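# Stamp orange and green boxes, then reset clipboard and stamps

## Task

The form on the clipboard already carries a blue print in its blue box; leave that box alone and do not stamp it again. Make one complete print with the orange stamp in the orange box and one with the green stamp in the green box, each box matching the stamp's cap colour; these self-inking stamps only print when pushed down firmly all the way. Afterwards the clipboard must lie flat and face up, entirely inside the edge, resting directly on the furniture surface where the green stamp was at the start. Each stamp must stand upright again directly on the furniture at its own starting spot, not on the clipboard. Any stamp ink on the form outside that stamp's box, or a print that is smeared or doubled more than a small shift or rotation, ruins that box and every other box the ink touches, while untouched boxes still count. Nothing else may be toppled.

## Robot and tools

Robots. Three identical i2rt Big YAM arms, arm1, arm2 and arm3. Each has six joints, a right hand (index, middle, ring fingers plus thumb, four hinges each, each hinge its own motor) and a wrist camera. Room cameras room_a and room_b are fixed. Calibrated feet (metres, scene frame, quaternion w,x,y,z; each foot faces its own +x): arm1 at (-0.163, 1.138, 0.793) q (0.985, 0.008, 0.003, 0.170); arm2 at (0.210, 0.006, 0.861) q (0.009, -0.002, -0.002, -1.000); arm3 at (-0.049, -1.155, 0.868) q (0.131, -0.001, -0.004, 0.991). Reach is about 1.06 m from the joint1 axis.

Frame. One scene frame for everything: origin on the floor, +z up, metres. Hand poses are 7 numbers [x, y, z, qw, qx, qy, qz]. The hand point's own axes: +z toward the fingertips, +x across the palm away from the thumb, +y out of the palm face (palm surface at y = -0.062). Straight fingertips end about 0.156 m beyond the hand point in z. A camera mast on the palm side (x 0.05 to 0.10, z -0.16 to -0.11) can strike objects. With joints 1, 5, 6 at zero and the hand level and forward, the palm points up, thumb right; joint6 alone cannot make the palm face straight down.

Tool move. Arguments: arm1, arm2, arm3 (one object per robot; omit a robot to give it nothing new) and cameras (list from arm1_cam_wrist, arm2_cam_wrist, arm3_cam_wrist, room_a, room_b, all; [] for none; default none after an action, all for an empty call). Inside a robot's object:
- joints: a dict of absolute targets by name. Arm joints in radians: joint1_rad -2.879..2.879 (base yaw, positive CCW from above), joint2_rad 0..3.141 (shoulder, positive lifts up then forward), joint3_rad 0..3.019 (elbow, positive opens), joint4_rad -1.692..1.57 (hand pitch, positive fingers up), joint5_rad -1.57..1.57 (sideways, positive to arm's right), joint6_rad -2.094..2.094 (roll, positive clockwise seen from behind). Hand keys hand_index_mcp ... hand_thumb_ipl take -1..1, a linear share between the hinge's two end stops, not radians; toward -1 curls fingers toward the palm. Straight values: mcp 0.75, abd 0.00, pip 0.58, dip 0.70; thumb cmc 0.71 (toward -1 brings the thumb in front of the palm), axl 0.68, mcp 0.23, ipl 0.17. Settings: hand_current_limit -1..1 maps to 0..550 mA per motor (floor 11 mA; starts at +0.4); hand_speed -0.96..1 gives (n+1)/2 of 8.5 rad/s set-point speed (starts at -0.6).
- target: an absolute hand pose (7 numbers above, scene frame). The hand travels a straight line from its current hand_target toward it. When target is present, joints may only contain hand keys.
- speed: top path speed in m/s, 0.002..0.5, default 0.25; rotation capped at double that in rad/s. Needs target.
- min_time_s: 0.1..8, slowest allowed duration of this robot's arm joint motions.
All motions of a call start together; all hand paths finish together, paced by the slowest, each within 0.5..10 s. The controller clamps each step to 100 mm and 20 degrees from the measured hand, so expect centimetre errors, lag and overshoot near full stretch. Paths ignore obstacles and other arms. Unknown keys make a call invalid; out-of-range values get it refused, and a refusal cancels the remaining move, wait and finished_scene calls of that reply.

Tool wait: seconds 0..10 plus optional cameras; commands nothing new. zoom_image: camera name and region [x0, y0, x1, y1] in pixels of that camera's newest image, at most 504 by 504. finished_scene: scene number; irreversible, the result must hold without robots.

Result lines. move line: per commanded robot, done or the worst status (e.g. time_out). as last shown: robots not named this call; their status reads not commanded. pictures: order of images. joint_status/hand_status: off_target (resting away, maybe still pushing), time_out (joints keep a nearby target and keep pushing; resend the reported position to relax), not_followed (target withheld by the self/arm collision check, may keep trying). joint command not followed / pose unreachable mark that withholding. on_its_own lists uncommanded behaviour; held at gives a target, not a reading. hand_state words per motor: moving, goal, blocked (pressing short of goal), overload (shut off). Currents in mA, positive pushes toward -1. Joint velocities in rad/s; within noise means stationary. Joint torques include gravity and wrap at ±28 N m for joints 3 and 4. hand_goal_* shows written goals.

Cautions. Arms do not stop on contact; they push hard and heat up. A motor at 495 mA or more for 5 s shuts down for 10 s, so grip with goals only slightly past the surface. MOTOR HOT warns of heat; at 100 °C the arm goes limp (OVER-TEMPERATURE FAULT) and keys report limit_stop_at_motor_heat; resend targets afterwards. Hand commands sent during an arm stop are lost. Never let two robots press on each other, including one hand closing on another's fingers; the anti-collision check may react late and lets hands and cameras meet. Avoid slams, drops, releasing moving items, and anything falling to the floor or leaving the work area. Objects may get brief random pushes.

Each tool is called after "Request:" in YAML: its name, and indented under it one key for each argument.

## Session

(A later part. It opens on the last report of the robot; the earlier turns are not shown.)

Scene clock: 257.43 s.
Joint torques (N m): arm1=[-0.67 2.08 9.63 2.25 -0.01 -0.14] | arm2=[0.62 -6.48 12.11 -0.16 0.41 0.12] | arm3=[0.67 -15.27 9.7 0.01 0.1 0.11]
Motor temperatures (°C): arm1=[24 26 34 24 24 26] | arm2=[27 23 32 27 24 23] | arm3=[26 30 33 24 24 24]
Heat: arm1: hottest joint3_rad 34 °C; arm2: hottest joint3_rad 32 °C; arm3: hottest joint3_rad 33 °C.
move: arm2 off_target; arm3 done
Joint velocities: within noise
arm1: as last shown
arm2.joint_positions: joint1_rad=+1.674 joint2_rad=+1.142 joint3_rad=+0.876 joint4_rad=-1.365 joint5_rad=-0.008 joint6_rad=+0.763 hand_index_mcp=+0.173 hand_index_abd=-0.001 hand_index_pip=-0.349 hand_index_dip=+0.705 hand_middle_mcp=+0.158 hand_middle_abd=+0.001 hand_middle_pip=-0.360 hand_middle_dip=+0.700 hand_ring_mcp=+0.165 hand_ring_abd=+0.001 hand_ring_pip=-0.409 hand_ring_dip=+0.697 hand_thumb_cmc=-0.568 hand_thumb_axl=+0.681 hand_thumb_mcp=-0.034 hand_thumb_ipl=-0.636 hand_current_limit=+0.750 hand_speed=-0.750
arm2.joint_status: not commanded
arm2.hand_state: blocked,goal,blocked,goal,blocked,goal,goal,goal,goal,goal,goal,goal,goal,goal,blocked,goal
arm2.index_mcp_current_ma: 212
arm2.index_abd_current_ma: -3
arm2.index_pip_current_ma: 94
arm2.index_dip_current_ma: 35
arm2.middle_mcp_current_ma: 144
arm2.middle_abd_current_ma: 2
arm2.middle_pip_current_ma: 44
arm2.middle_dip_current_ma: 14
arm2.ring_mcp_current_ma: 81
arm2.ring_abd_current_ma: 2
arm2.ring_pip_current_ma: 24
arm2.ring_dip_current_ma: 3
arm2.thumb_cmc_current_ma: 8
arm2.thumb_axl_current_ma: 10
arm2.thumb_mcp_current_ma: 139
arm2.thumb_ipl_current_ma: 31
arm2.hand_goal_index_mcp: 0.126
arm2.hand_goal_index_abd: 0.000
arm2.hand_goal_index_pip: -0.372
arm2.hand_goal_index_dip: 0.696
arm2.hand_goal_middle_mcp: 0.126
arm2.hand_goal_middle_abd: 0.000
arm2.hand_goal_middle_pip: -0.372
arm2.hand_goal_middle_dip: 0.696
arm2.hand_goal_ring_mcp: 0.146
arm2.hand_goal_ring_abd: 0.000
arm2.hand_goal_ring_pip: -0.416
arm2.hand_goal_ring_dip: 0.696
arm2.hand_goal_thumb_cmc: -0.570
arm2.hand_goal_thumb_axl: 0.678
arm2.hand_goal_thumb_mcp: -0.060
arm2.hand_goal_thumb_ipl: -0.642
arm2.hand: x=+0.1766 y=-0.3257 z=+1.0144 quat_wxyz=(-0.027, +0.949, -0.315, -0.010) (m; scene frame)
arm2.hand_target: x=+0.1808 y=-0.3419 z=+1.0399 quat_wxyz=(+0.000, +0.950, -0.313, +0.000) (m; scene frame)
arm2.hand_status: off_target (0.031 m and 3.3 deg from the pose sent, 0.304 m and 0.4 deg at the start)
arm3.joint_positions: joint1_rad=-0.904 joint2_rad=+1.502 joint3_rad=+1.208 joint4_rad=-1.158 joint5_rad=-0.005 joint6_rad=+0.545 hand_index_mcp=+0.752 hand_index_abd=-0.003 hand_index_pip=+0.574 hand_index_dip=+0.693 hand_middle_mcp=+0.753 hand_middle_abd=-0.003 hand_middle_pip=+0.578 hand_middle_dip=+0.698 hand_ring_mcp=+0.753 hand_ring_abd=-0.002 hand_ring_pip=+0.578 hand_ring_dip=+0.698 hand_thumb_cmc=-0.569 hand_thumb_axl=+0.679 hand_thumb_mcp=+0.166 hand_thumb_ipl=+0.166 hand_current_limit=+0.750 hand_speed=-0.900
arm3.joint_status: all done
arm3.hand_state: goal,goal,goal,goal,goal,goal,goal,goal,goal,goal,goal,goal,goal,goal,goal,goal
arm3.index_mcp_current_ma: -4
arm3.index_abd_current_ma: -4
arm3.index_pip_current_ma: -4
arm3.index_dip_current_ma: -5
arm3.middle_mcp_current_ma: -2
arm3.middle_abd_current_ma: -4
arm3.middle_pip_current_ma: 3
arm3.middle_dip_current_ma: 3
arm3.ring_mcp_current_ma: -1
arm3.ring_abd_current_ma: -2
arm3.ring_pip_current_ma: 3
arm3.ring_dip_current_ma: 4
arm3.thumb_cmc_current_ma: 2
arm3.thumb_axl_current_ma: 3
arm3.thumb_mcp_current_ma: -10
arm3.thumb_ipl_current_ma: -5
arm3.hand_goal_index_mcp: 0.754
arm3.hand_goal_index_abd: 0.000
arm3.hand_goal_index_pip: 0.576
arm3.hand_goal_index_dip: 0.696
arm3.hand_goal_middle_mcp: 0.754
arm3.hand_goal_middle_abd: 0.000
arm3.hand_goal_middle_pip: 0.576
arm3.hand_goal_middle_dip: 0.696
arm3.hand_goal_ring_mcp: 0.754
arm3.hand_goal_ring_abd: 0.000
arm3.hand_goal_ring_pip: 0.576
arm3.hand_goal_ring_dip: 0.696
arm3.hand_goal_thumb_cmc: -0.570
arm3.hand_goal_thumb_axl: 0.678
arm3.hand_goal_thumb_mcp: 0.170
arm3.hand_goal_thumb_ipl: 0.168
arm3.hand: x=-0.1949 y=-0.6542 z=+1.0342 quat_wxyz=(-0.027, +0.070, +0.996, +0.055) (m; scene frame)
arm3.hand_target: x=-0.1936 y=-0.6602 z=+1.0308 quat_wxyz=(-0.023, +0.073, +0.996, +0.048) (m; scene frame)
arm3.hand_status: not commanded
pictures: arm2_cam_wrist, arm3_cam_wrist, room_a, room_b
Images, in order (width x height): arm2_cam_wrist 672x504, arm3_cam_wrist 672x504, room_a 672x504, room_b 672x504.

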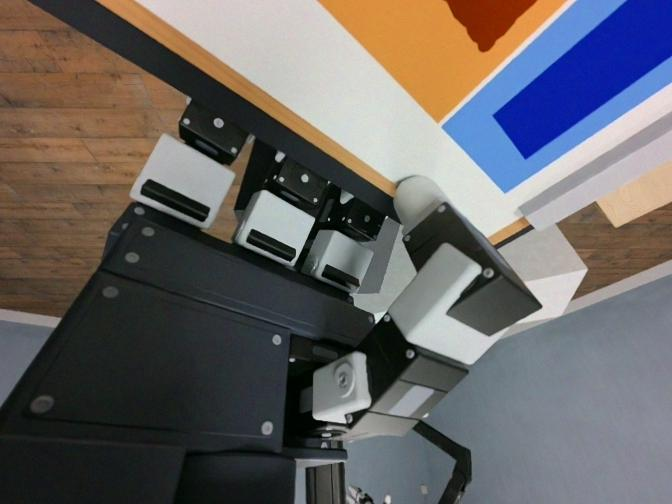

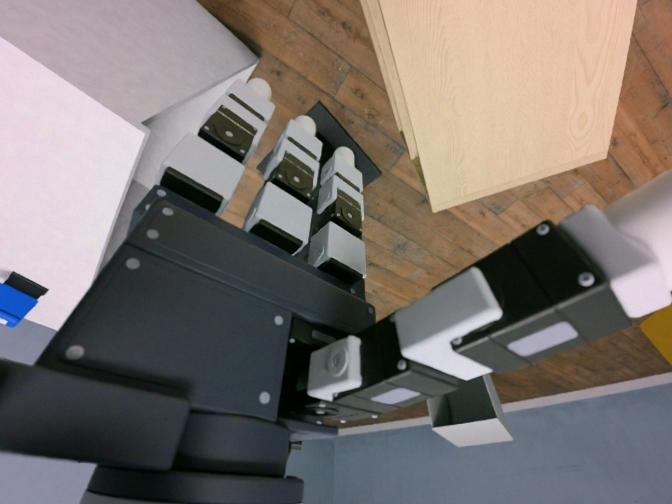

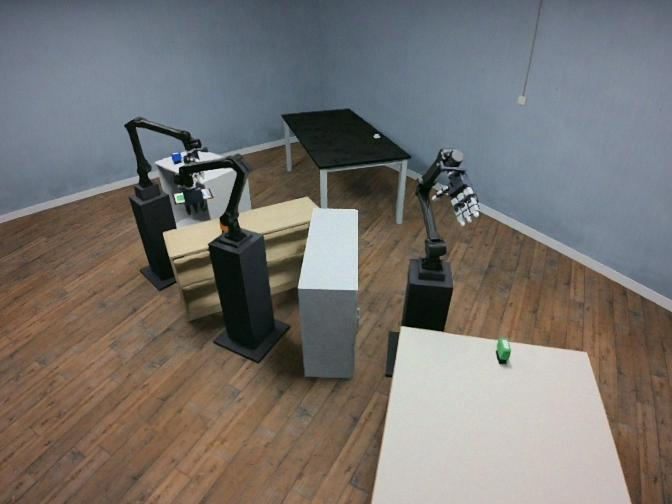

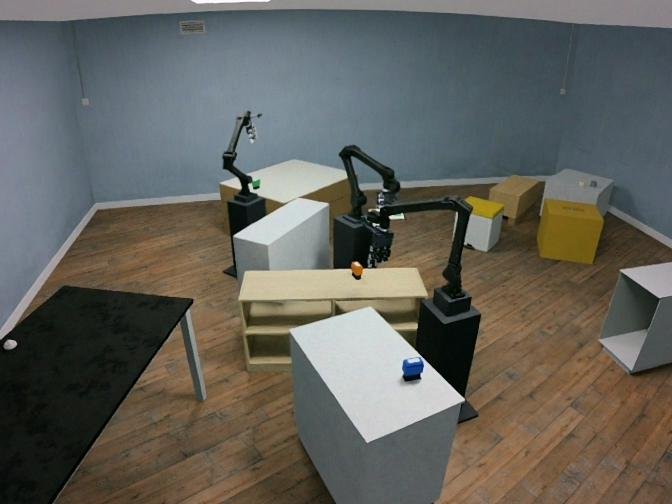

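Request:
move:
  arm2: {"joints": {"joint1_rad": -1.23, "joint6_rad": 0.04}, "min_time_s": 7}
  arm1: {"joints": {"joint1_rad": -1.541, "joint2_rad": 1.18, "joint3_rad": 1.16, "joint4_rad": -1.56, "joint5_rad": 0.0, "joint6_rad": 0.054, "hand_index_mcp": 0.137, "hand_middle_mcp": 0.137, "hand_ring_mcp": 0.178, "hand_index_pip": -0.372, "hand_middle_pip": -0.372, "hand_ring_pip": -0.416, "hand_thumb_cmc": -0.57, "hand_thumb_mcp": 0.2, "hand_thumb_ipl": -0.45, "hand_current_limit": 0.75, "hand_speed": -0.75}, "min_time_s": 6}
  cameras: ["all"]

Scene clock: 265.70 s.
Joint torques (N m): arm1=[-2.26 -4.78 9.01 0.08 0.14 -0.21] | arm2=[-0.44 -6.59 12.12 -0.05 0.07 -0.1] | arm3=[0.67 -15.21 9.72 0.01 0.11 0.11]
Motor temperatures (°C): arm1=[24 26 34 24 24 26] | arm2=[27 23 33 27 25 23] | arm3=[26 30 33 24 24 24]
Heat: arm1: hottest joint3_rad 34 °C; arm2: hottest joint3_rad 33 °C; arm3: hottest joint3_rad 33 °C.
move: arm1 done; arm2 done
Joint velocities: within noise
arm1.joint_positions: joint1_rad=-1.534 joint2_rad=+1.166 joint3_rad=+1.163 joint4_rad=-1.552 joint5_rad=-0.002 joint6_rad=+0.072 hand_index_mcp=+0.153 hand_index_abd=+0.001 hand_index_pip=-0.366 hand_index_dip=+0.696 hand_middle_mcp=+0.153 hand_middle_abd=+0.001 hand_middle_pip=-0.366 hand_middle_dip=+0.696 hand_ring_mcp=+0.192 hand_ring_abd=+0.001 hand_ring_pip=-0.410 hand_ring_dip=+0.696 hand_thumb_cmc=-0.568 hand_thumb_axl=+0.677 hand_thumb_mcp=+0.198 hand_thumb_ipl=-0.449 hand_current_limit=+0.750 hand_speed=-0.750
arm1.joint_status: all done
arm1.hand_state: goal,goal,goal,goal,goal,goal,goal,goal,goal,goal,goal,goal,goal,goal,goal,goal
arm1.index_mcp_current_ma: 21
arm1.index_abd_current_ma: 0
arm1.index_pip_current_ma: 5
arm1.index_dip_current_ma: 0
arm1.middle_mcp_current_ma: 20
arm1.middle_abd_current_ma: 0
arm1.middle_pip_current_ma: 5
arm1.middle_dip_current_ma: 0
arm1.ring_mcp_current_ma: 19
arm1.ring_abd_current_ma: 0
arm1.ring_pip_current_ma: 5
arm1.ring_dip_current_ma: 0
arm1.thumb_cmc_current_ma: 1
arm1.thumb_axl_current_ma: 0
arm1.thumb_mcp_current_ma: -2
arm1.thumb_ipl_current_ma: 1
arm1.hand_goal_index_mcp: 0.138
arm1.hand_goal_index_abd: 0.000
arm1.hand_goal_index_pip: -0.372
arm1.hand_goal_index_dip: 0.696
arm1.hand_goal_middle_mcp: 0.138
arm1.hand_goal_middle_abd: 0.000
arm1.hand_goal_middle_pip: -0.372
arm1.hand_goal_middle_dip: 0.696
arm1.hand_goal_ring_mcp: 0.178
arm1.hand_goal_ring_abd: 0.000
arm1.hand_goal_ring_pip: -0.416
arm1.hand_goal_ring_dip: 0.696
arm1.hand_goal_thumb_cmc: -0.570
arm1.hand_goal_thumb_axl: 0.678
arm1.hand_goal_thumb_mcp: 0.200
arm1.hand_goal_thumb_ipl: -0.450
arm1.hand: x=-0.0387 y=+0.7480 z=+1.0445 quat_wxyz=(+0.000, +0.988, +0.153, +0.000) (m; scene frame)
arm1.hand_target: x=-0.0406 y=+0.7481 z=+1.0370 quat_wxyz=(-0.012, +0.987, +0.158, -0.004) (m; scene frame)
arm1.hand_status: not commanded
arm2.joint_positions: joint1_rad=-1.225 joint2_rad=+1.142 joint3_rad=+0.876 joint4_rad=-1.367 joint5_rad=-0.006 joint6_rad=+0.053 hand_index_mcp=+0.173 hand_index_abd=-0.002 hand_index_pip=-0.348 hand_index_dip=+0.706 hand_middle_mcp=+0.158 hand_middle_abd=+0.001 hand_middle_pip=-0.360 hand_middle_dip=+0.700 hand_ring_mcp=+0.165 hand_ring_abd=+0.001 hand_ring_pip=-0.409 hand_ring_dip=+0.697 hand_thumb_cmc=-0.568 hand_thumb_axl=+0.681 hand_thumb_mcp=-0.034 hand_thumb_ipl=-0.636 hand_current_limit=+0.750 hand_speed=-0.750
arm2.joint_status: all done
arm2.hand_state: blocked,goal,blocked,goal,blocked,goal,goal,goal,goal,goal,goal,goal,goal,goal,blocked,goal
arm2.index_mcp_current_ma: 212
arm2.index_abd_current_ma: -4
arm2.index_pip_current_ma: 95
arm2.index_dip_current_ma: 36
arm2.middle_mcp_current_ma: 144
arm2.middle_abd_current_ma: 2
arm2.middle_pip_current_ma: 44
arm2.middle_dip_current_ma: 14
arm2.ring_mcp_current_ma: 79
arm2.ring_abd_current_ma: 2
arm2.ring_pip_current_ma: 24
arm2.ring_dip_current_ma: 3
arm2.thumb_cmc_current_ma: 8
arm2.thumb_axl_current_ma: 10
arm2.thumb_mcp_current_ma: 139
arm2.thumb_ipl_current_ma: 32
arm2.hand_goal_index_mcp: 0.126
arm2.hand_goal_index_abd: 0.000
arm2.hand_goal_index_pip: -0.372
arm2.hand_goal_index_dip: 0.696
arm2.hand_goal_middle_mcp: 0.126
arm2.hand_goal_middle_abd: 0.000
arm2.hand_goal_middle_pip: -0.372
arm2.hand_goal_middle_dip: 0.696
arm2.hand_goal_ring_mcp: 0.146
arm2.hand_goal_ring_abd: 0.000
arm2.hand_goal_ring_pip: -0.416
arm2.hand_goal_ring_dip: 0.696
arm2.hand_goal_thumb_cmc: -0.570
arm2.hand_goal_thumb_axl: 0.678
arm2.hand_goal_thumb_mcp: -0.060
arm2.hand_goal_thumb_ipl: -0.642
arm2.hand: x=+0.1064 y=+0.3546 z=+1.0097 quat_wxyz=(-0.001, +0.155, -0.987, +0.033) (m; scene frame)
arm2.hand_target: x=+0.1015 y=+0.3712 z=+1.0372 quat_wxyz=(+0.004, +0.159, -0.987, +0.004) (m; scene frame)
arm2.hand_status: not commanded
arm3: as last shown
pictures: arm1_cam_wrist, arm2_cam_wrist, arm3_cam_wrist, room_a, room_b
Images, in order (width x height): arm1_cam_wrist 672x504, arm2_cam_wrist 672x504, arm3_cam_wrist 672x504, room_a 672x504, room_b 672x504.

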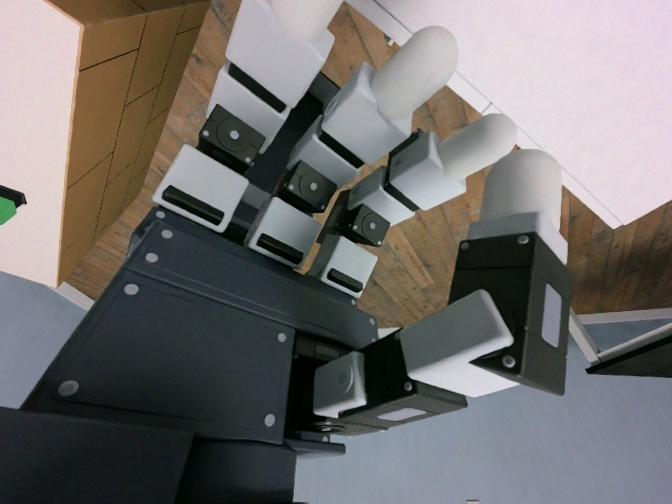

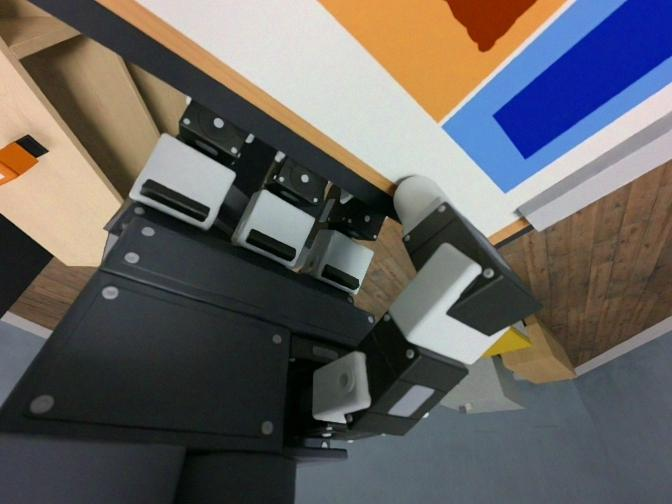

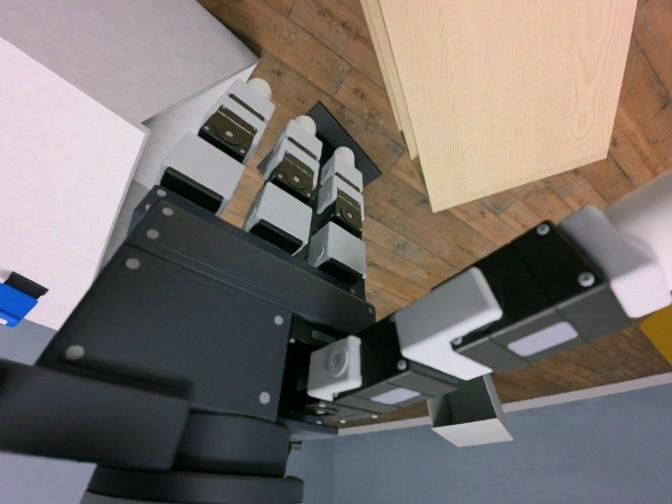

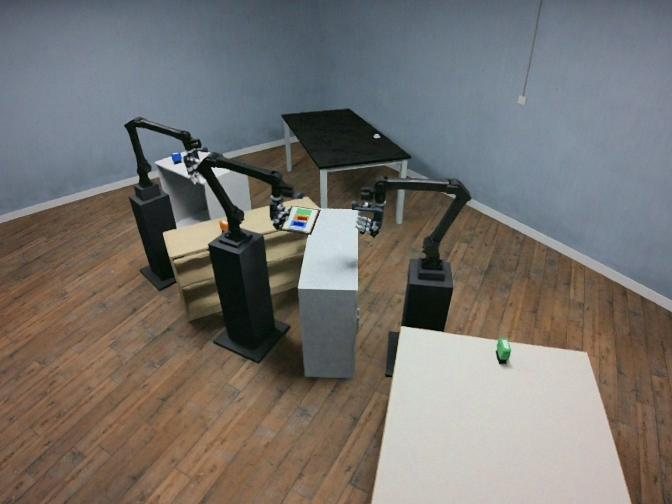

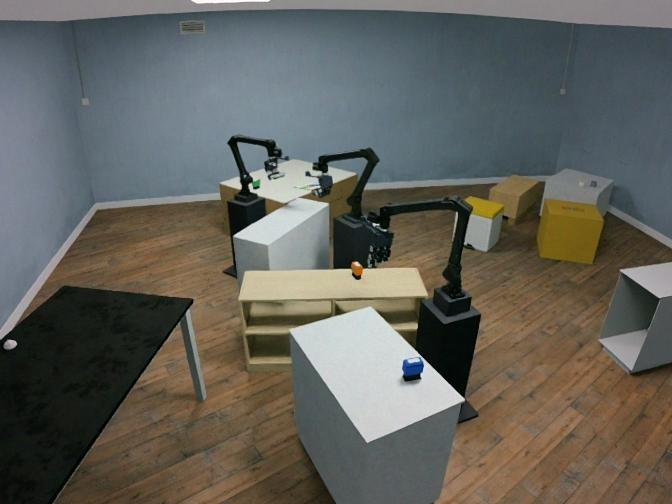

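Request:
zoom_image:
  camera: "room_b"
  region: [220, 120, 400, 255]

Request:
zoom_image:
  camera: "room_a"
  region: [180, 140, 480, 365]

Scaled by 2.800 from the camera's 672x504 image, which has a finer 960x720 frame.

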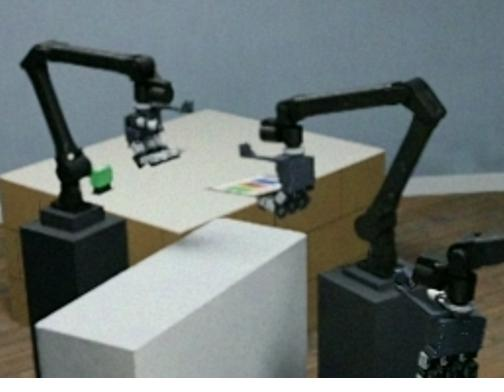

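Scaled by 1.680 from the camera's 672x504 image, which has a finer 960x720 frame.

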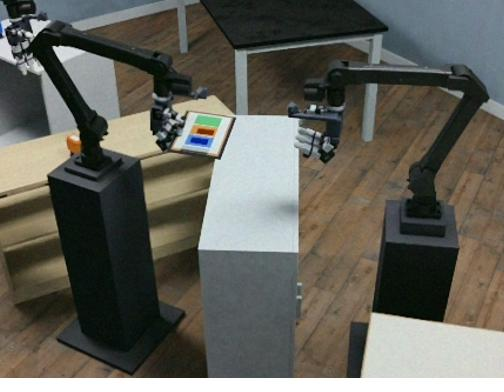

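Request:
move:
  arm2: {"target": [0.0423, 0.516, 1.035, -0.01103, 0.1577, -0.9853, 0.0689], "speed": 0.1}
  cameras: ["arm1_cam_wrist", "arm2_cam_wrist", "room_a", "room_b"]

Request:
zoom_image:
  camera: "arm1_cam_wrist"
  region: [336, 0, 672, 252]

Request:
zoom_image:
  camera: "room_b"
  region: [220, 120, 400, 255]

Scene clock: 268.40 s.
Joint torques (N m): arm1=[-2.2 -4.66 8.99 0.09 0.15 -0.21] | arm2=[0.56 -12.86 12.3 -0.35 0.17 0.07] | arm3=[0.67 -15.27 9.72 0.01 0.1 0.11]
Motor temperatures (°C): arm1=[24 26 34 24 24 26] | arm2=[27 23 33 27 24 23] | arm3=[26 30 33 24 24 24]
Heat: arm1: hottest joint3_rad 34 °C; arm2: hottest joint3_rad 33 °C; arm3: hottest joint3_rad 33 °C.
move: arm2 off_target
Joint velocities: within noise
arm1, arm3: as last shown
arm2.joint_positions: joint1_rad=-1.225 joint2_rad=+1.628 joint3_rad=+1.375 joint4_rad=-1.511 joint5_rad=-0.006 joint6_rad=+0.052 hand_index_mcp=+0.173 hand_index_abd=-0.002 hand_index_pip=-0.348 hand_index_dip=+0.706 hand_middle_mcp=+0.158 hand_middle_abd=+0.001 hand_middle_pip=-0.360 hand_middle_dip=+0.700 hand_ring_mcp=+0.164 hand_ring_abd=+0.001 hand_ring_pip=-0.409 hand_ring_dip=+0.697 hand_thumb_cmc=-0.568 hand_thumb_axl=+0.681 hand_thumb_mcp=-0.034 hand_thumb_ipl=-0.636 hand_current_limit=+0.750 hand_speed=-0.750
arm2.joint_status: not commanded
arm2.hand_state: blocked,goal,blocked,goal,blocked,goal,goal,goal,goal,goal,goal,goal,goal,goal,blocked,goal
arm2.index_mcp_current_ma: 212
arm2.index_abd_current_ma: -4
arm2.index_pip_current_ma: 95
arm2.index_dip_current_ma: 36
arm2.middle_mcp_current_ma: 144
arm2.middle_abd_current_ma: 2
arm2.middle_pip_current_ma: 44
arm2.middle_dip_current_ma: 14
arm2.ring_mcp_current_ma: 78
arm2.ring_abd_current_ma: 2
arm2.ring_pip_current_ma: 24
arm2.ring_dip_current_ma: 3
arm2.thumb_cmc_current_ma: 8
arm2.thumb_axl_current_ma: 10
arm2.thumb_mcp_current_ma: 139
arm2.thumb_ipl_current_ma: 32
arm2.hand_goal_index_mcp: 0.126
arm2.hand_goal_index_abd: 0.000
arm2.hand_goal_index_pip: -0.372
arm2.hand_goal_index_dip: 0.696
arm2.hand_goal_middle_mcp: 0.126
arm2.hand_goal_middle_abd: 0.000
arm2.hand_goal_middle_pip: -0.372
arm2.hand_goal_middle_dip: 0.696
arm2.hand_goal_ring_mcp: 0.146
arm2.hand_goal_ring_abd: 0.000
arm2.hand_goal_ring_pip: -0.416
arm2.hand_goal_ring_dip: 0.696
arm2.hand_goal_thumb_cmc: -0.570
arm2.hand_goal_thumb_axl: 0.678
arm2.hand_goal_thumb_mcp: -0.060
arm2.hand_goal_thumb_ipl: -0.642
arm2.hand: x=+0.0518 y=+0.4976 z=+1.0091 quat_wxyz=(-0.015, +0.155, -0.983, +0.097) (m; scene frame)
arm2.hand_target: x=+0.0428 y=+0.5146 z=+1.0354 quat_wxyz=(-0.011, +0.158, -0.985, +0.068) (m; scene frame)
arm2.hand_status: off_target (0.033 m and 3.2 deg from the pose sent, 0.176 m and 4.3 deg at the start)
pictures: arm1_cam_wrist, arm2_cam_wrist, room_a, room_b
Images, in order (width x height): arm1_cam_wrist 672x504, arm2_cam_wrist 672x504, room_a 672x504, room_b 672x504.

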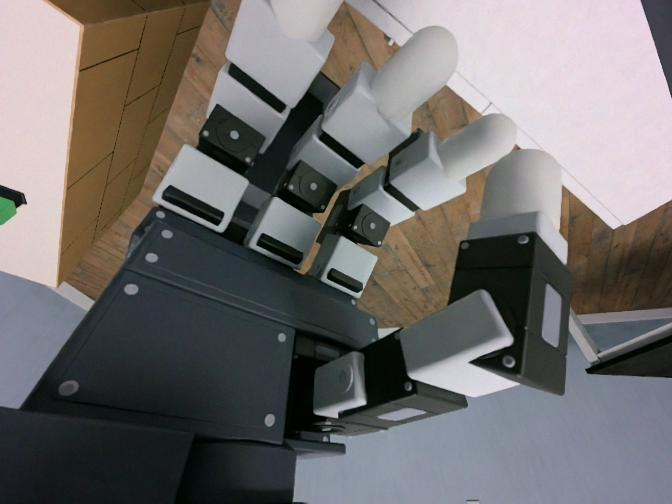

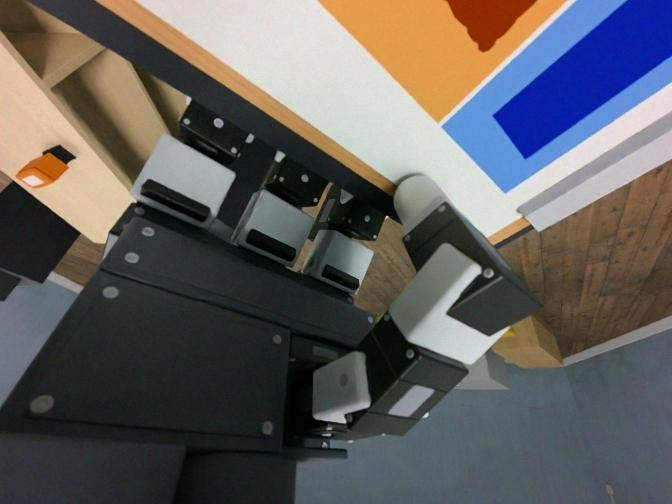

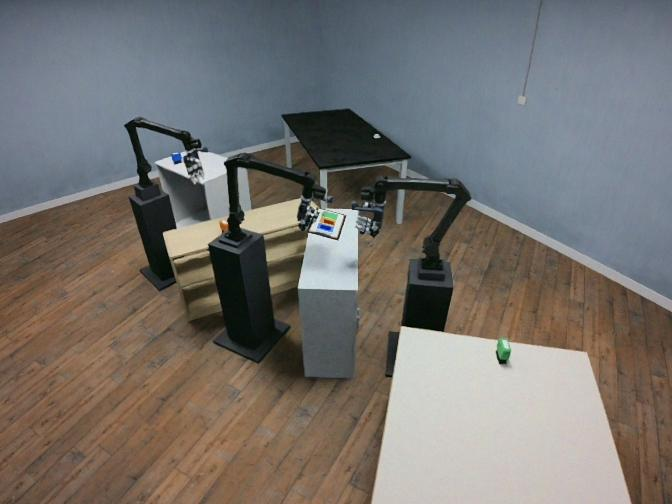

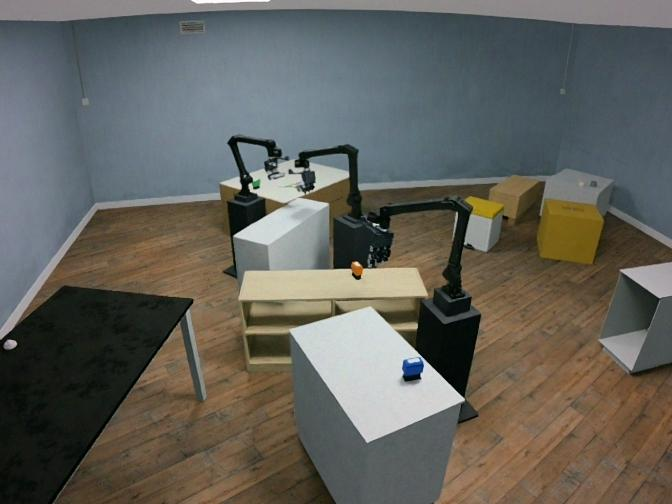

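Scaled by 1.500 from the camera's 672x504 image, which has a finer 960x720 frame.

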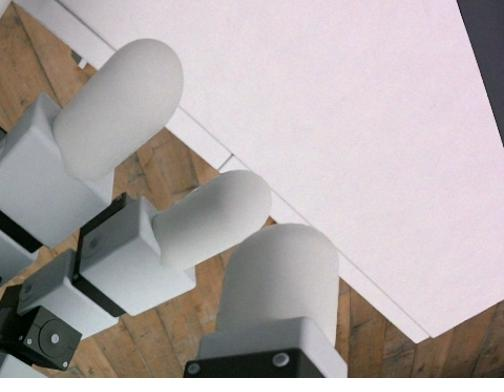

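Scaled by 2.800 from the camera's 672x504 image, which has a finer 960x720 frame.

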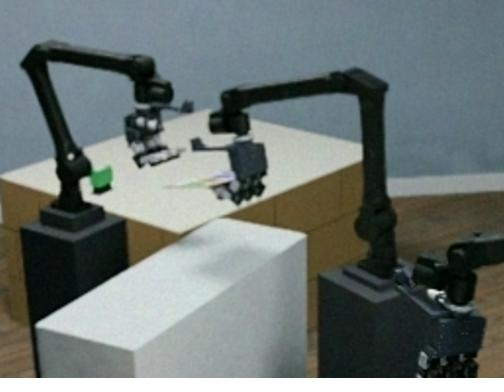

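Request:
move:
  arm1: {"target": [-0.0508, 0.6977, 0.977, -0.0603, 0.9856, 0.1578, -0.00965], "speed": 0.1, "joints": {"hand_thumb_ipl": -0.10}}
  cameras: ["arm1_cam_wrist", "room_b"]

Request:
zoom_image:
  camera: "room_b"
  region: [220, 120, 400, 255]

Scene clock: 270.40 s.
Joint torques (N m): arm1=[-2.67 -7.24 11.82 0.54 0.13 -0.17] | arm2=[0.56 -12.63 12.3 -0.35 0.17 0.07] | arm3=[0.67 -15.27 9.7 0.01 0.1 0.11]
Motor temperatures (°C): arm1=[24 26 34 24 24 26] | arm2=[27 23 33 27 24 23] | arm3=[26 30 33 24 24 24]
Heat: arm1: hottest joint3_rad 34 °C; arm2: hottest joint3_rad 33 °C; arm3: hottest joint3_rad 33 °C.
move: arm1 off_target
Joint velocities: within noise
arm1.joint_positions: joint1_rad=-1.605 joint2_rad=+1.368 joint3_rad=+1.163 joint4_rad=-1.504 joint5_rad=-0.002 joint6_rad=-0.003 hand_index_mcp=+0.152 hand_index_abd=+0.001 hand_index_pip=-0.366 hand_index_dip=+0.696 hand_middle_mcp=+0.152 hand_middle_abd=+0.001 hand_middle_pip=-0.366 hand_middle_dip=+0.696 hand_ring_mcp=+0.191 hand_ring_abd=+0.001 hand_ring_pip=-0.410 hand_ring_dip=+0.696 hand_thumb_cmc=-0.568 hand_thumb_axl=+0.677 hand_thumb_mcp=+0.198 hand_thumb_ipl=-0.104 hand_current_limit=+0.750 hand_speed=-0.750
arm1.joint_status: all done
arm1.hand_state: goal,goal,goal,goal,goal,goal,goal,goal,goal,goal,goal,goal,goal,goal,goal,goal
arm1.index_mcp_current_ma: 20
arm1.index_abd_current_ma: 0
arm1.index_pip_current_ma: 5
arm1.index_dip_current_ma: 0
arm1.middle_mcp_current_ma: 19
arm1.middle_abd_current_ma: 0
arm1.middle_pip_current_ma: 5
arm1.middle_dip_current_ma: 0
arm1.ring_mcp_current_ma: 17
arm1.ring_abd_current_ma: 0
arm1.ring_pip_current_ma: 5
arm1.ring_dip_current_ma: 0
arm1.thumb_cmc_current_ma: 1
arm1.thumb_axl_current_ma: 0
arm1.thumb_mcp_current_ma: -2
arm1.thumb_ipl_current_ma: -4
arm1.hand_goal_index_mcp: 0.138
arm1.hand_goal_index_abd: 0.000
arm1.hand_goal_index_pip: -0.372
arm1.hand_goal_index_dip: 0.696
arm1.hand_goal_middle_mcp: 0.138
arm1.hand_goal_middle_abd: 0.000
arm1.hand_goal_middle_pip: -0.372
arm1.hand_goal_middle_dip: 0.696
arm1.hand_goal_ring_mcp: 0.178
arm1.hand_goal_ring_abd: 0.000
arm1.hand_goal_ring_pip: -0.416
arm1.hand_goal_ring_dip: 0.696
arm1.hand_goal_thumb_cmc: -0.570
arm1.hand_goal_thumb_axl: 0.678
arm1.hand_goal_thumb_mcp: 0.200
arm1.hand_goal_thumb_ipl: -0.100
arm1.hand: x=-0.0512 y=+0.7128 z=+0.9667 quat_wxyz=(-0.076, +0.985, +0.154, -0.012) (m; scene frame)
arm1.hand_target: x=-0.0509 y=+0.6982 z=+0.9771 quat_wxyz=(-0.060, +0.986, +0.158, -0.010) (m; scene frame)
arm1.hand_status: off_target (0.018 m and 1.8 deg from the pose sent, 0.085 m and 7.0 deg at the start)
arm2, arm3: as last shown
pictures: arm1_cam_wrist, room_b
Images, in order (width x height): arm1_cam_wrist 672x504, room_b 672x504.

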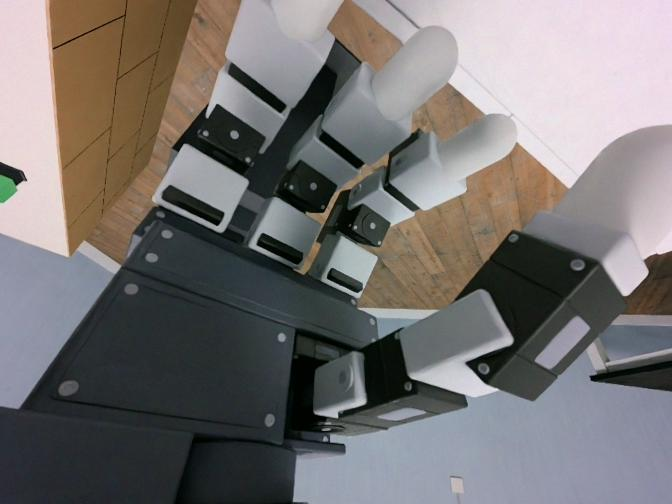

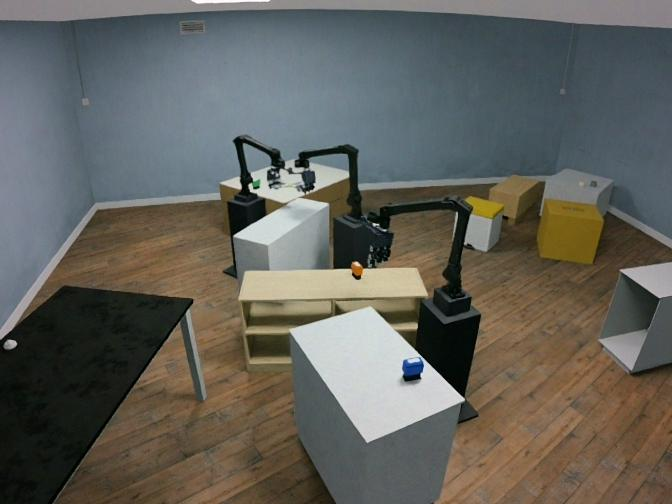

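Scaled by 2.800 from the camera's 672x504 image, which has a finer 960x720 frame.

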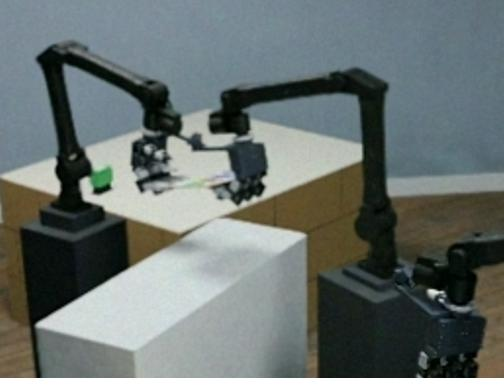

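Request:
move:
  arm1: {"target": [-0.0505, 0.6982, 1.002, -0.0603, 0.9856, 0.1578, -0.00965], "speed": 0.1}

Request:
move:
  arm1: {"target": [-0.0355, 0.6512, 1.002, -0.0603, 0.9856, 0.1578, -0.00965], "speed": 0.06}
  cameras: ["arm1_cam_wrist", "room_b", "room_a"]

Request:
zoom_image:
  camera: "room_b"
  region: [220, 120, 400, 255]

Request:
zoom_image:
  camera: "arm1_cam_wrist"
  region: [336, 0, 672, 252]

Scene clock: 271.77 s.
Joint torques (N m): arm1=[-2.55 -8.18 12.63 -0.29 0.12 -0.21] | arm2=[0.5 -12.63 12.31 -0.35 0.17 0.07] | arm3=[0.62 -15.21 9.7 -0.01 0.11 0.11]
Motor temperatures (°C): arm1=[24 26 34 24 24 26] | arm2=[27 23 33 27 24 23] | arm3=[26 30 33 24 24 24]
Heat: arm1: hottest joint3_rad 34 °C; arm2: hottest joint3_rad 33 °C; arm3: hottest joint3_rad 33 °C.
move: arm1 off_target
Joint velocities: within noise
arm1.joint_positions: joint1_rad=-1.605 joint2_rad=+1.368 joint3_rad=+1.208 joint4_rad=-1.554 joint5_rad=-0.002 joint6_rad=-0.003 hand_index_mcp=+0.152 hand_index_abd=+0.001 hand_index_pip=-0.366 hand_index_dip=+0.696 hand_middle_mcp=+0.152 hand_middle_abd=+0.001 hand_middle_pip=-0.366 hand_middle_dip=+0.696 hand_ring_mcp=+0.191 hand_ring_abd=+0.001 hand_ring_pip=-0.410 hand_ring_dip=+0.696 hand_thumb_cmc=-0.568 hand_thumb_axl=+0.677 hand_thumb_mcp=+0.198 hand_thumb_ipl=-0.104 hand_current_limit=+0.750 hand_speed=-0.750
arm1.joint_status: not commanded
arm1.hand_state: goal,goal,goal,goal,goal,goal,goal,goal,goal,goal,goal,goal,goal,goal,goal,goal
arm1.index_mcp_current_ma: 19
arm1.index_abd_current_ma: 0
arm1.index_pip_current_ma: 5
arm1.index_dip_current_ma: 0
arm1.middle_mcp_current_ma: 18
arm1.middle_abd_current_ma: 0
arm1.middle_pip_current_ma: 5
arm1.middle_dip_current_ma: 0
arm1.ring_mcp_current_ma: 17
arm1.ring_abd_current_ma: 0
arm1.ring_pip_current_ma: 5
arm1.ring_dip_current_ma: 0
arm1.thumb_cmc_current_ma: 1
arm1.thumb_axl_current_ma: 0
arm1.thumb_mcp_current_ma: -2
arm1.thumb_ipl_current_ma: -4
arm1.hand_goal_index_mcp: 0.138
arm1.hand_goal_index_abd: 0.000
arm1.hand_goal_index_pip: -0.372
arm1.hand_goal_index_dip: 0.696
arm1.hand_goal_middle_mcp: 0.138
arm1.hand_goal_middle_abd: 0.000
arm1.hand_goal_middle_pip: -0.372
arm1.hand_goal_middle_dip: 0.696
arm1.hand_goal_ring_mcp: 0.178
arm1.hand_goal_ring_abd: 0.000
arm1.hand_goal_ring_pip: -0.416
arm1.hand_goal_ring_dip: 0.696
arm1.hand_goal_thumb_cmc: -0.570
arm1.hand_goal_thumb_axl: 0.678
arm1.hand_goal_thumb_mcp: 0.200
arm1.hand_goal_thumb_ipl: -0.100
arm1.hand: x=-0.0505 y=+0.7109 z=+0.9831 quat_wxyz=(-0.078, +0.985, +0.155, -0.013) (m; scene frame)
arm1.hand_target: x=-0.0506 y=+0.6989 z=+1.0020 quat_wxyz=(-0.060, +0.986, +0.158, -0.010) (m; scene frame)
arm1.hand_status: off_target (0.023 m and 2.1 deg from the pose sent, 0.038 m and 1.8 deg at the start)
arm2, arm3: as last shown
pictures: none

Scene clock: 273.10 s.
Joint torques (N m): arm1=[-2.49 -8.12 13.29 -0.16 0.11 -0.19] | arm2=[0.56 -12.63 12.27 -0.23 0.13 0.07] | arm3=[0.62 -15.21 9.7 -0.01 0.11 0.11]
Motor temperatures (°C): arm1=[24 26 34 24 24 26] | arm2=[27 23 33 27 24 23] | arm3=[26 30 33 24 24 24]
Heat: arm1: hottest joint3_rad 34 °C; arm2: hottest joint3_rad 33 °C; arm3: hottest joint3_rad 33 °C.
move: arm1 off_target
Joint velocities: within noise
arm1.joint_positions: joint1_rad=-1.605 joint2_rad=+1.473 joint3_rad=+1.335 joint4_rad=-1.562 joint5_rad=-0.002 joint6_rad=-0.003 hand_index_mcp=+0.153 hand_index_abd=+0.002 hand_index_pip=-0.367 hand_index_dip=+0.696 hand_middle_mcp=+0.151 hand_middle_abd=+0.001 hand_middle_pip=-0.366 hand_middle_dip=+0.696 hand_ring_mcp=+0.190 hand_ring_abd=+0.001 hand_ring_pip=-0.410 hand_ring_dip=+0.696 hand_thumb_cmc=-0.568 hand_thumb_axl=+0.677 hand_thumb_mcp=+0.198 hand_thumb_ipl=-0.104 hand_current_limit=+0.750 hand_speed=-0.750
arm1.joint_status: not commanded
arm1.hand_state: goal,goal,goal,goal,goal,goal,goal,goal,goal,goal,goal,goal,goal,goal,goal,goal
arm1.index_mcp_current_ma: 21
arm1.index_abd_current_ma: 1
arm1.index_pip_current_ma: 4
arm1.index_dip_current_ma: 0
arm1.middle_mcp_current_ma: 17
arm1.middle_abd_current_ma: 0
arm1.middle_pip_current_ma: 5
arm1.middle_dip_current_ma: 0
arm1.ring_mcp_current_ma: 15
arm1.ring_abd_current_ma: 0
arm1.ring_pip_current_ma: 5
arm1.ring_dip_current_ma: 0
arm1.thumb_cmc_current_ma: 1
arm1.thumb_axl_current_ma: 0
arm1.thumb_mcp_current_ma: -2
arm1.thumb_ipl_current_ma: -4
arm1.hand_goal_index_mcp: 0.138
arm1.hand_goal_index_abd: 0.000
arm1.hand_goal_index_pip: -0.372
arm1.hand_goal_index_dip: 0.696
arm1.hand_goal_middle_mcp: 0.138
arm1.hand_goal_middle_abd: 0.000
arm1.hand_goal_middle_pip: -0.372
arm1.hand_goal_middle_dip: 0.696
arm1.hand_goal_ring_mcp: 0.178
arm1.hand_goal_ring_abd: 0.000
arm1.hand_goal_ring_pip: -0.416
arm1.hand_goal_ring_dip: 0.696
arm1.hand_goal_thumb_cmc: -0.570
arm1.hand_goal_thumb_axl: 0.678
arm1.hand_goal_thumb_mcp: 0.200
arm1.hand_goal_thumb_ipl: -0.100
arm1.hand: x=-0.0370 y=+0.6676 z=+0.9904 quat_wxyz=(-0.072, +0.985, +0.154, -0.012) (m; scene frame)
arm1.hand_target: x=-0.0358 y=+0.6519 z=+1.0019 quat_wxyz=(-0.060, +0.986, +0.158, -0.010) (m; scene frame)
arm1.hand_status: off_target (0.020 m and 1.4 deg from the pose sent, 0.064 m and 2.1 deg at the start)
arm2, arm3: as last shown
arm2.joint_positions: joint1_rad=-1.225 joint2_rad=+1.628 joint3_rad=+1.375 joint4_rad=-1.515 joint5_rad=-0.005 joint6_rad=+0.052 hand_index_mcp=+0.173 hand_index_abd=-0.002 hand_index_pip=-0.347 hand_index_dip=+0.706 hand_middle_mcp=+0.158 hand_middle_abd=+0.001 hand_middle_pip=-0.360 hand_middle_dip=+0.700 hand_ring_mcp=+0.164 hand_ring_abd=+0.001 hand_ring_pip=-0.409 hand_ring_dip=+0.697 hand_thumb_cmc=-0.566 hand_thumb_axl=+0.682 hand_thumb_mcp=-0.034 hand_thumb_ipl=-0.636 hand_current_limit=+0.750 hand_speed=-0.750
arm2.index_pip_current_ma: 99
arm2.index_dip_current_ma: 39
arm2.ring_mcp_current_ma: 76
arm2.thumb_cmc_current_ma: 13
arm2.thumb_axl_current_ma: 17
arm2.hand: x=+0.0524 y=+0.4967 z=+1.0090 quat_wxyz=(-0.016, +0.155, -0.983, +0.098) (m; scene frame)
pictures: arm1_cam_wrist, room_a, room_b
Images, in order (width x height): arm1_cam_wrist 672x504, room_a 672x504, room_b 672x504.

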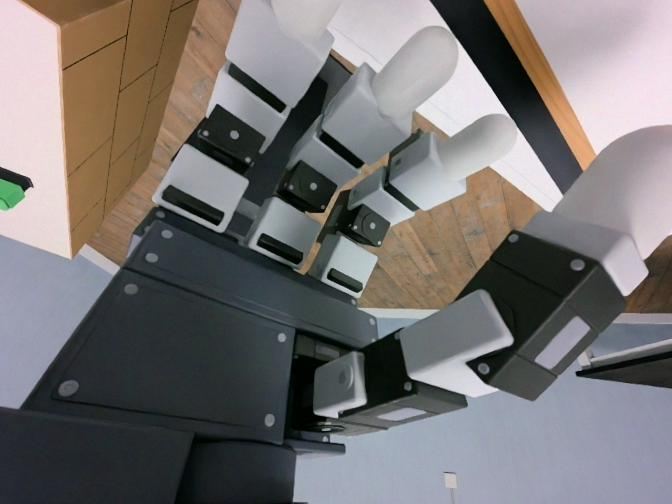

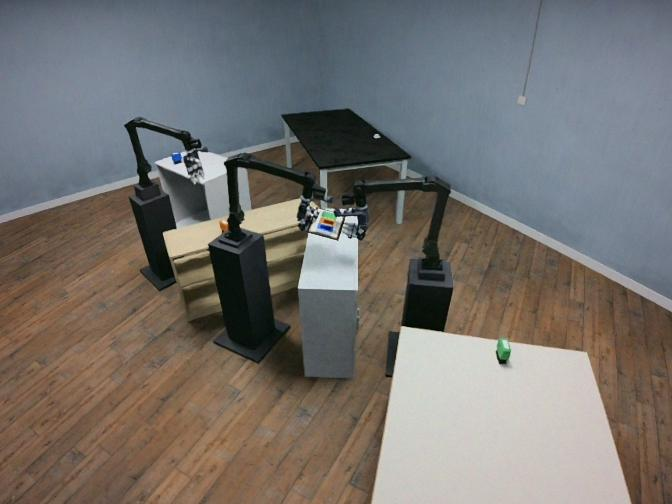

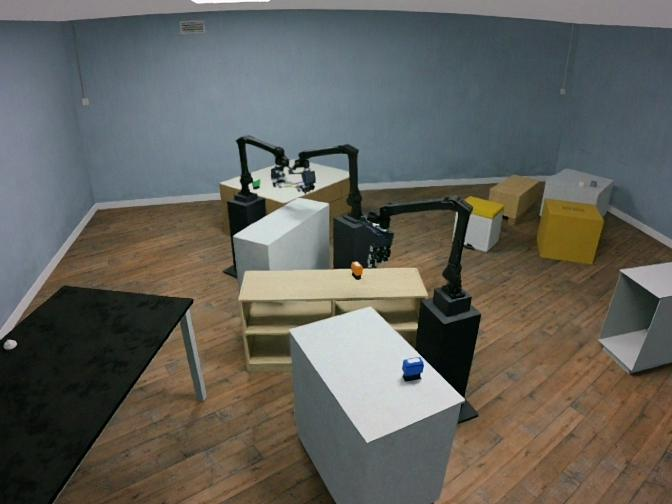

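Scaled by 2.800 from the camera's 672x504 image, which has a finer 960x720 frame.

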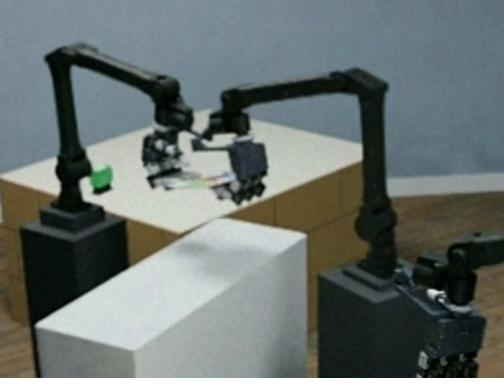

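Scaled by 1.500 from the camera's 672x504 image, which has a finer 960x720 frame.

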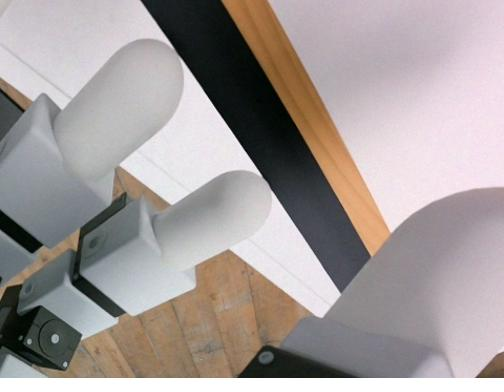

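Request:
zoom_image:
  camera: "arm1_cam_wrist"
  region: [430, 50, 610, 185]

Scaled by 2.800 from the camera's 672x504 image, which has a finer 960x720 frame.

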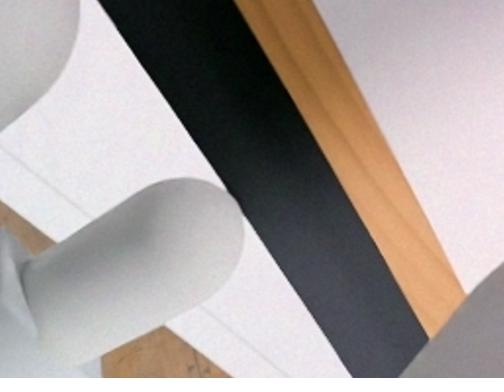

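Request:
move:
  arm1: {"target": [-0.0376, 0.6576, 0.987, -0.0603, 0.9856, 0.1578, -0.00965], "speed": 0.05}
  cameras: ["arm1_cam_wrist"]

Request:
zoom_image:
  camera: "arm1_cam_wrist"
  region: [336, 0, 672, 252]

Scene clock: 275.43 s.
Joint torques (N m): arm1=[-2.32 -8.7 8.8 1.07 0.1 -0.19] | arm2=[0.56 -12.63 12.29 -0.06 0.08 0.07] | arm3=[0.62 -15.27 9.7 -0.01 0.11 0.11]
Motor temperatures (°C): arm1=[24 26 35 24 24 26] | arm2=[27 23 33 27 24 23] | arm3=[26 30 33 24 24 24]
Heat: arm1: hottest joint3_rad 35 °C; arm2: hottest joint3_rad 33 °C; arm3: hottest joint3_rad 33 °C.
move: arm1 done
Joint velocities: within noise
arm1.joint_positions: joint1_rad=-1.606 joint2_rad=+1.473 joint3_rad=+1.335 joint4_rad=-1.550 joint5_rad=-0.002 joint6_rad=-0.003 hand_index_mcp=+0.157 hand_index_abd=+0.004 hand_index_pip=-0.367 hand_index_dip=+0.696 hand_middle_mcp=+0.151 hand_middle_abd=+0.001 hand_middle_pip=-0.366 hand_middle_dip=+0.696 hand_ring_mcp=+0.190 hand_ring_abd=+0.001 hand_ring_pip=-0.410 hand_ring_dip=+0.696 hand_thumb_cmc=-0.568 hand_thumb_axl=+0.677 hand_thumb_mcp=+0.198 hand_thumb_ipl=-0.104 hand_current_limit=+0.750 hand_speed=-0.750
arm1.joint_status: not commanded
arm1.hand_state: goal,goal,goal,goal,goal,goal,goal,goal,goal,goal,goal,goal,goal,goal,goal,goal
arm1.index_mcp_current_ma: 29
arm1.index_abd_current_ma: 2
arm1.index_pip_current_ma: 4
arm1.index_dip_current_ma: 0
arm1.middle_mcp_current_ma: 17
arm1.middle_abd_current_ma: 0
arm1.middle_pip_current_ma: 5
arm1.middle_dip_current_ma: 0
arm1.ring_mcp_current_ma: 15
arm1.ring_abd_current_ma: 0
arm1.ring_pip_current_ma: 5
arm1.ring_dip_current_ma: 0
arm1.thumb_cmc_current_ma: 1
arm1.thumb_axl_current_ma: 0
arm1.thumb_mcp_current_ma: -2
arm1.thumb_ipl_current_ma: -4
arm1.hand_goal_index_mcp: 0.138
arm1.hand_goal_index_abd: 0.000
arm1.hand_goal_index_pip: -0.372
arm1.hand_goal_index_dip: 0.696
arm1.hand_goal_middle_mcp: 0.138
arm1.hand_goal_middle_abd: 0.000
arm1.hand_goal_middle_pip: -0.372
arm1.hand_goal_middle_dip: 0.696
arm1.hand_goal_ring_mcp: 0.178
arm1.hand_goal_ring_abd: 0.000
arm1.hand_goal_ring_pip: -0.416
arm1.hand_goal_ring_dip: 0.696
arm1.hand_goal_thumb_cmc: -0.570
arm1.hand_goal_thumb_axl: 0.678
arm1.hand_goal_thumb_mcp: 0.200
arm1.hand_goal_thumb_ipl: -0.100
arm1.hand: x=-0.0365 y=+0.6644 z=+0.9910 quat_wxyz=(-0.065, +0.986, +0.154, -0.011) (m; scene frame)
arm1.hand_target: x=-0.0376 y=+0.6578 z=+0.9869 quat_wxyz=(-0.061, +0.986, +0.158, -0.010) (m; scene frame)
arm1.hand_status: done (0.008 m and 0.7 deg from the pose sent, 0.011 m and 1.4 deg at the start)
arm2, arm3: as last shown
arm2.joint_positions: joint1_rad=-1.225 joint2_rad=+1.628 joint3_rad=+1.375 joint4_rad=-1.519 joint5_rad=-0.004 joint6_rad=+0.052 hand_index_mcp=+0.173 hand_index_abd=-0.002 hand_index_pip=-0.347 hand_index_dip=+0.706 hand_middle_mcp=+0.158 hand_middle_abd=+0.001 hand_middle_pip=-0.360 hand_middle_dip=+0.700 hand_ring_mcp=+0.164 hand_ring_abd=+0.001 hand_ring_pip=-0.409 hand_ring_dip=+0.697 hand_thumb_cmc=-0.564 hand_thumb_axl=+0.685 hand_thumb_mcp=-0.035 hand_thumb_ipl=-0.636 hand_current_limit=+0.750 hand_speed=-0.750
arm2.thumb_cmc_current_ma: 23
arm2.thumb_axl_current_ma: 30
arm2.thumb_mcp_current_ma: 135
arm2.hand: x=+0.0530 y=+0.4957 z=+1.0089 quat_wxyz=(-0.017, +0.155, -0.983, +0.100) (m; scene frame)
pictures: arm1_cam_wrist
Images, in order (width x height): arm1_cam_wrist 672x504.

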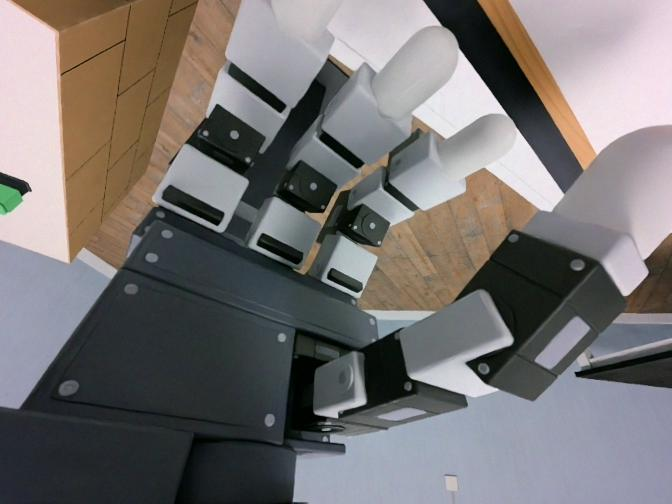

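Scaled by 1.500 from the camera's 672x504 image, which has a finer 960x720 frame.

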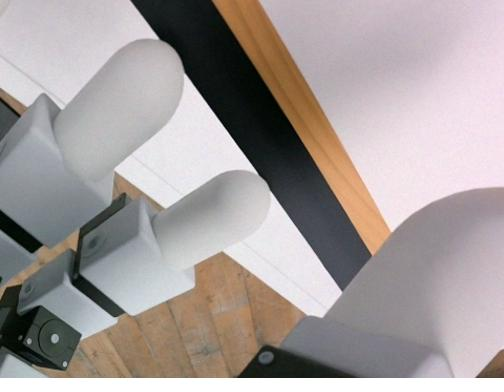

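Request:
move:
  arm1: {"target": [-0.0438, 0.6768, 0.975, -0.0603, 0.9856, 0.1578, -0.00965], "speed": 0.06}
  cameras: ["arm1_cam_wrist"]

Request:
zoom_image:
  camera: "arm1_cam_wrist"
  region: [336, 0, 672, 252]

Scene clock: 277.00 s.
Joint torques (N m): arm1=[-2.43 -9.93 8.55 0.5 0.1 -0.2] | arm2=[0.62 -12.69 12.27 -0.06 0.09 0.07] | arm3=[0.62 -15.27 9.72 0.01 0.1 0.11]
Motor temperatures (°C): arm1=[24 26 35 24 24 26] | arm2=[27 23 33 27 24 23] | arm3=[26 30 33 24 24 24]
Heat: arm1: hottest joint3_rad 35 °C; arm2: hottest joint3_rad 33 °C; arm3: hottest joint3_rad 33 °C.
move: arm1 done
Joint velocities: within noise
arm1.joint_positions: joint1_rad=-1.606 joint2_rad=+1.453 joint3_rad=+1.255 joint4_rad=-1.501 joint5_rad=-0.002 joint6_rad=-0.003 hand_index_mcp=+0.151 hand_index_abd=+0.003 hand_index_pip=-0.370 hand_index_dip=+0.696 hand_middle_mcp=+0.150 hand_middle_abd=+0.001 hand_middle_pip=-0.367 hand_middle_dip=+0.696 hand_ring_mcp=+0.190 hand_ring_abd=+0.001 hand_ring_pip=-0.410 hand_ring_dip=+0.696 hand_thumb_cmc=-0.568 hand_thumb_axl=+0.677 hand_thumb_mcp=+0.198 hand_thumb_ipl=-0.104 hand_current_limit=+0.750 hand_speed=-0.750
arm1.joint_status: not commanded
arm1.hand_state: goal,goal,goal,goal,goal,goal,goal,goal,goal,goal,goal,goal,goal,goal,goal,goal
arm1.index_mcp_current_ma: 18
arm1.index_abd_current_ma: 1
arm1.index_pip_current_ma: 1
arm1.index_dip_current_ma: 0
arm1.middle_mcp_current_ma: 15
arm1.middle_abd_current_ma: 0
arm1.middle_pip_current_ma: 4
arm1.middle_dip_current_ma: 0
arm1.ring_mcp_current_ma: 15
arm1.ring_abd_current_ma: 0
arm1.ring_pip_current_ma: 5
arm1.ring_dip_current_ma: 0
arm1.thumb_cmc_current_ma: 1
arm1.thumb_axl_current_ma: 0
arm1.thumb_mcp_current_ma: -2
arm1.thumb_ipl_current_ma: -4
arm1.hand_goal_index_mcp: 0.138
arm1.hand_goal_index_abd: 0.000
arm1.hand_goal_index_pip: -0.372
arm1.hand_goal_index_dip: 0.696
arm1.hand_goal_middle_mcp: 0.138
arm1.hand_goal_middle_abd: 0.000
arm1.hand_goal_middle_pip: -0.372
arm1.hand_goal_middle_dip: 0.696
arm1.hand_goal_ring_mcp: 0.178
arm1.hand_goal_ring_abd: 0.000
arm1.hand_goal_ring_pip: -0.416
arm1.hand_goal_ring_dip: 0.696
arm1.hand_goal_thumb_cmc: -0.570
arm1.hand_goal_thumb_axl: 0.678
arm1.hand_goal_thumb_mcp: 0.200
arm1.hand_goal_thumb_ipl: -0.100
arm1.hand: x=-0.0411 y=+0.6786 z=+0.9683 quat_wxyz=(-0.071, +0.985, +0.154, -0.012) (m; scene frame)
arm1.hand_target: x=-0.0437 y=+0.6768 z=+0.9750 quat_wxyz=(-0.060, +0.986, +0.158, -0.010) (m; scene frame)
arm1.hand_status: done (0.007 m and 1.4 deg from the pose sent, 0.022 m and 0.7 deg at the start)
arm2, arm3: as last shown
arm2.joint_positions: joint1_rad=-1.225 joint2_rad=+1.628 joint3_rad=+1.375 joint4_rad=-1.519 joint5_rad=-0.004 joint6_rad=+0.052 hand_index_mcp=+0.176 hand_index_abd=-0.002 hand_index_pip=-0.346 hand_index_dip=+0.707 hand_middle_mcp=+0.158 hand_middle_abd=+0.001 hand_middle_pip=-0.358 hand_middle_dip=+0.701 hand_ring_mcp=+0.163 hand_ring_abd=+0.001 hand_ring_pip=-0.409 hand_ring_dip=+0.697 hand_thumb_cmc=-0.564 hand_thumb_axl=+0.685 hand_thumb_mcp=-0.035 hand_thumb_ipl=-0.635 hand_current_limit=+0.750 hand_speed=-0.750
arm2.index_mcp_current_ma: 227
arm2.index_pip_current_ma: 107
arm2.index_dip_current_ma: 42
arm2.middle_pip_current_ma: 54
arm2.middle_dip_current_ma: 18
arm2.ring_mcp_current_ma: 71
arm2.thumb_ipl_current_ma: 34
arm2.hand_target: x=+0.0429 y=+0.5146 z=+1.0354 quat_wxyz=(-0.011, +0.158, -0.985, +0.068) (m; scene frame)
pictures: arm1_cam_wrist
Images, in order (width x height): arm1_cam_wrist 672x504.

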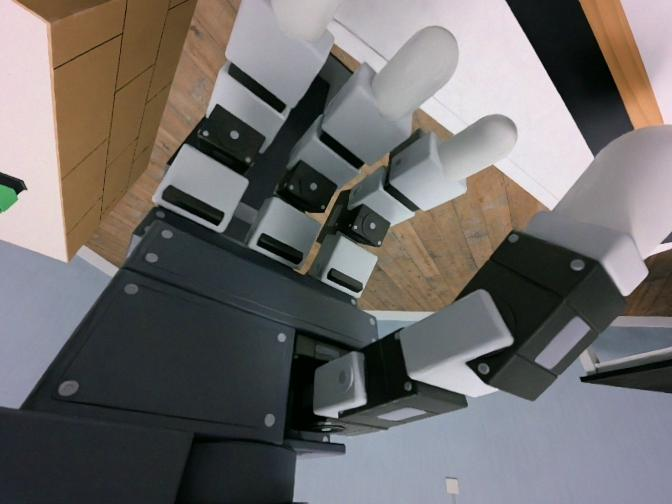

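Scaled by 1.500 from the camera's 672x504 image, which has a finer 960x720 frame.

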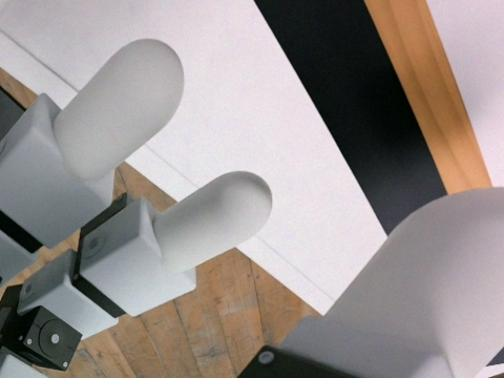

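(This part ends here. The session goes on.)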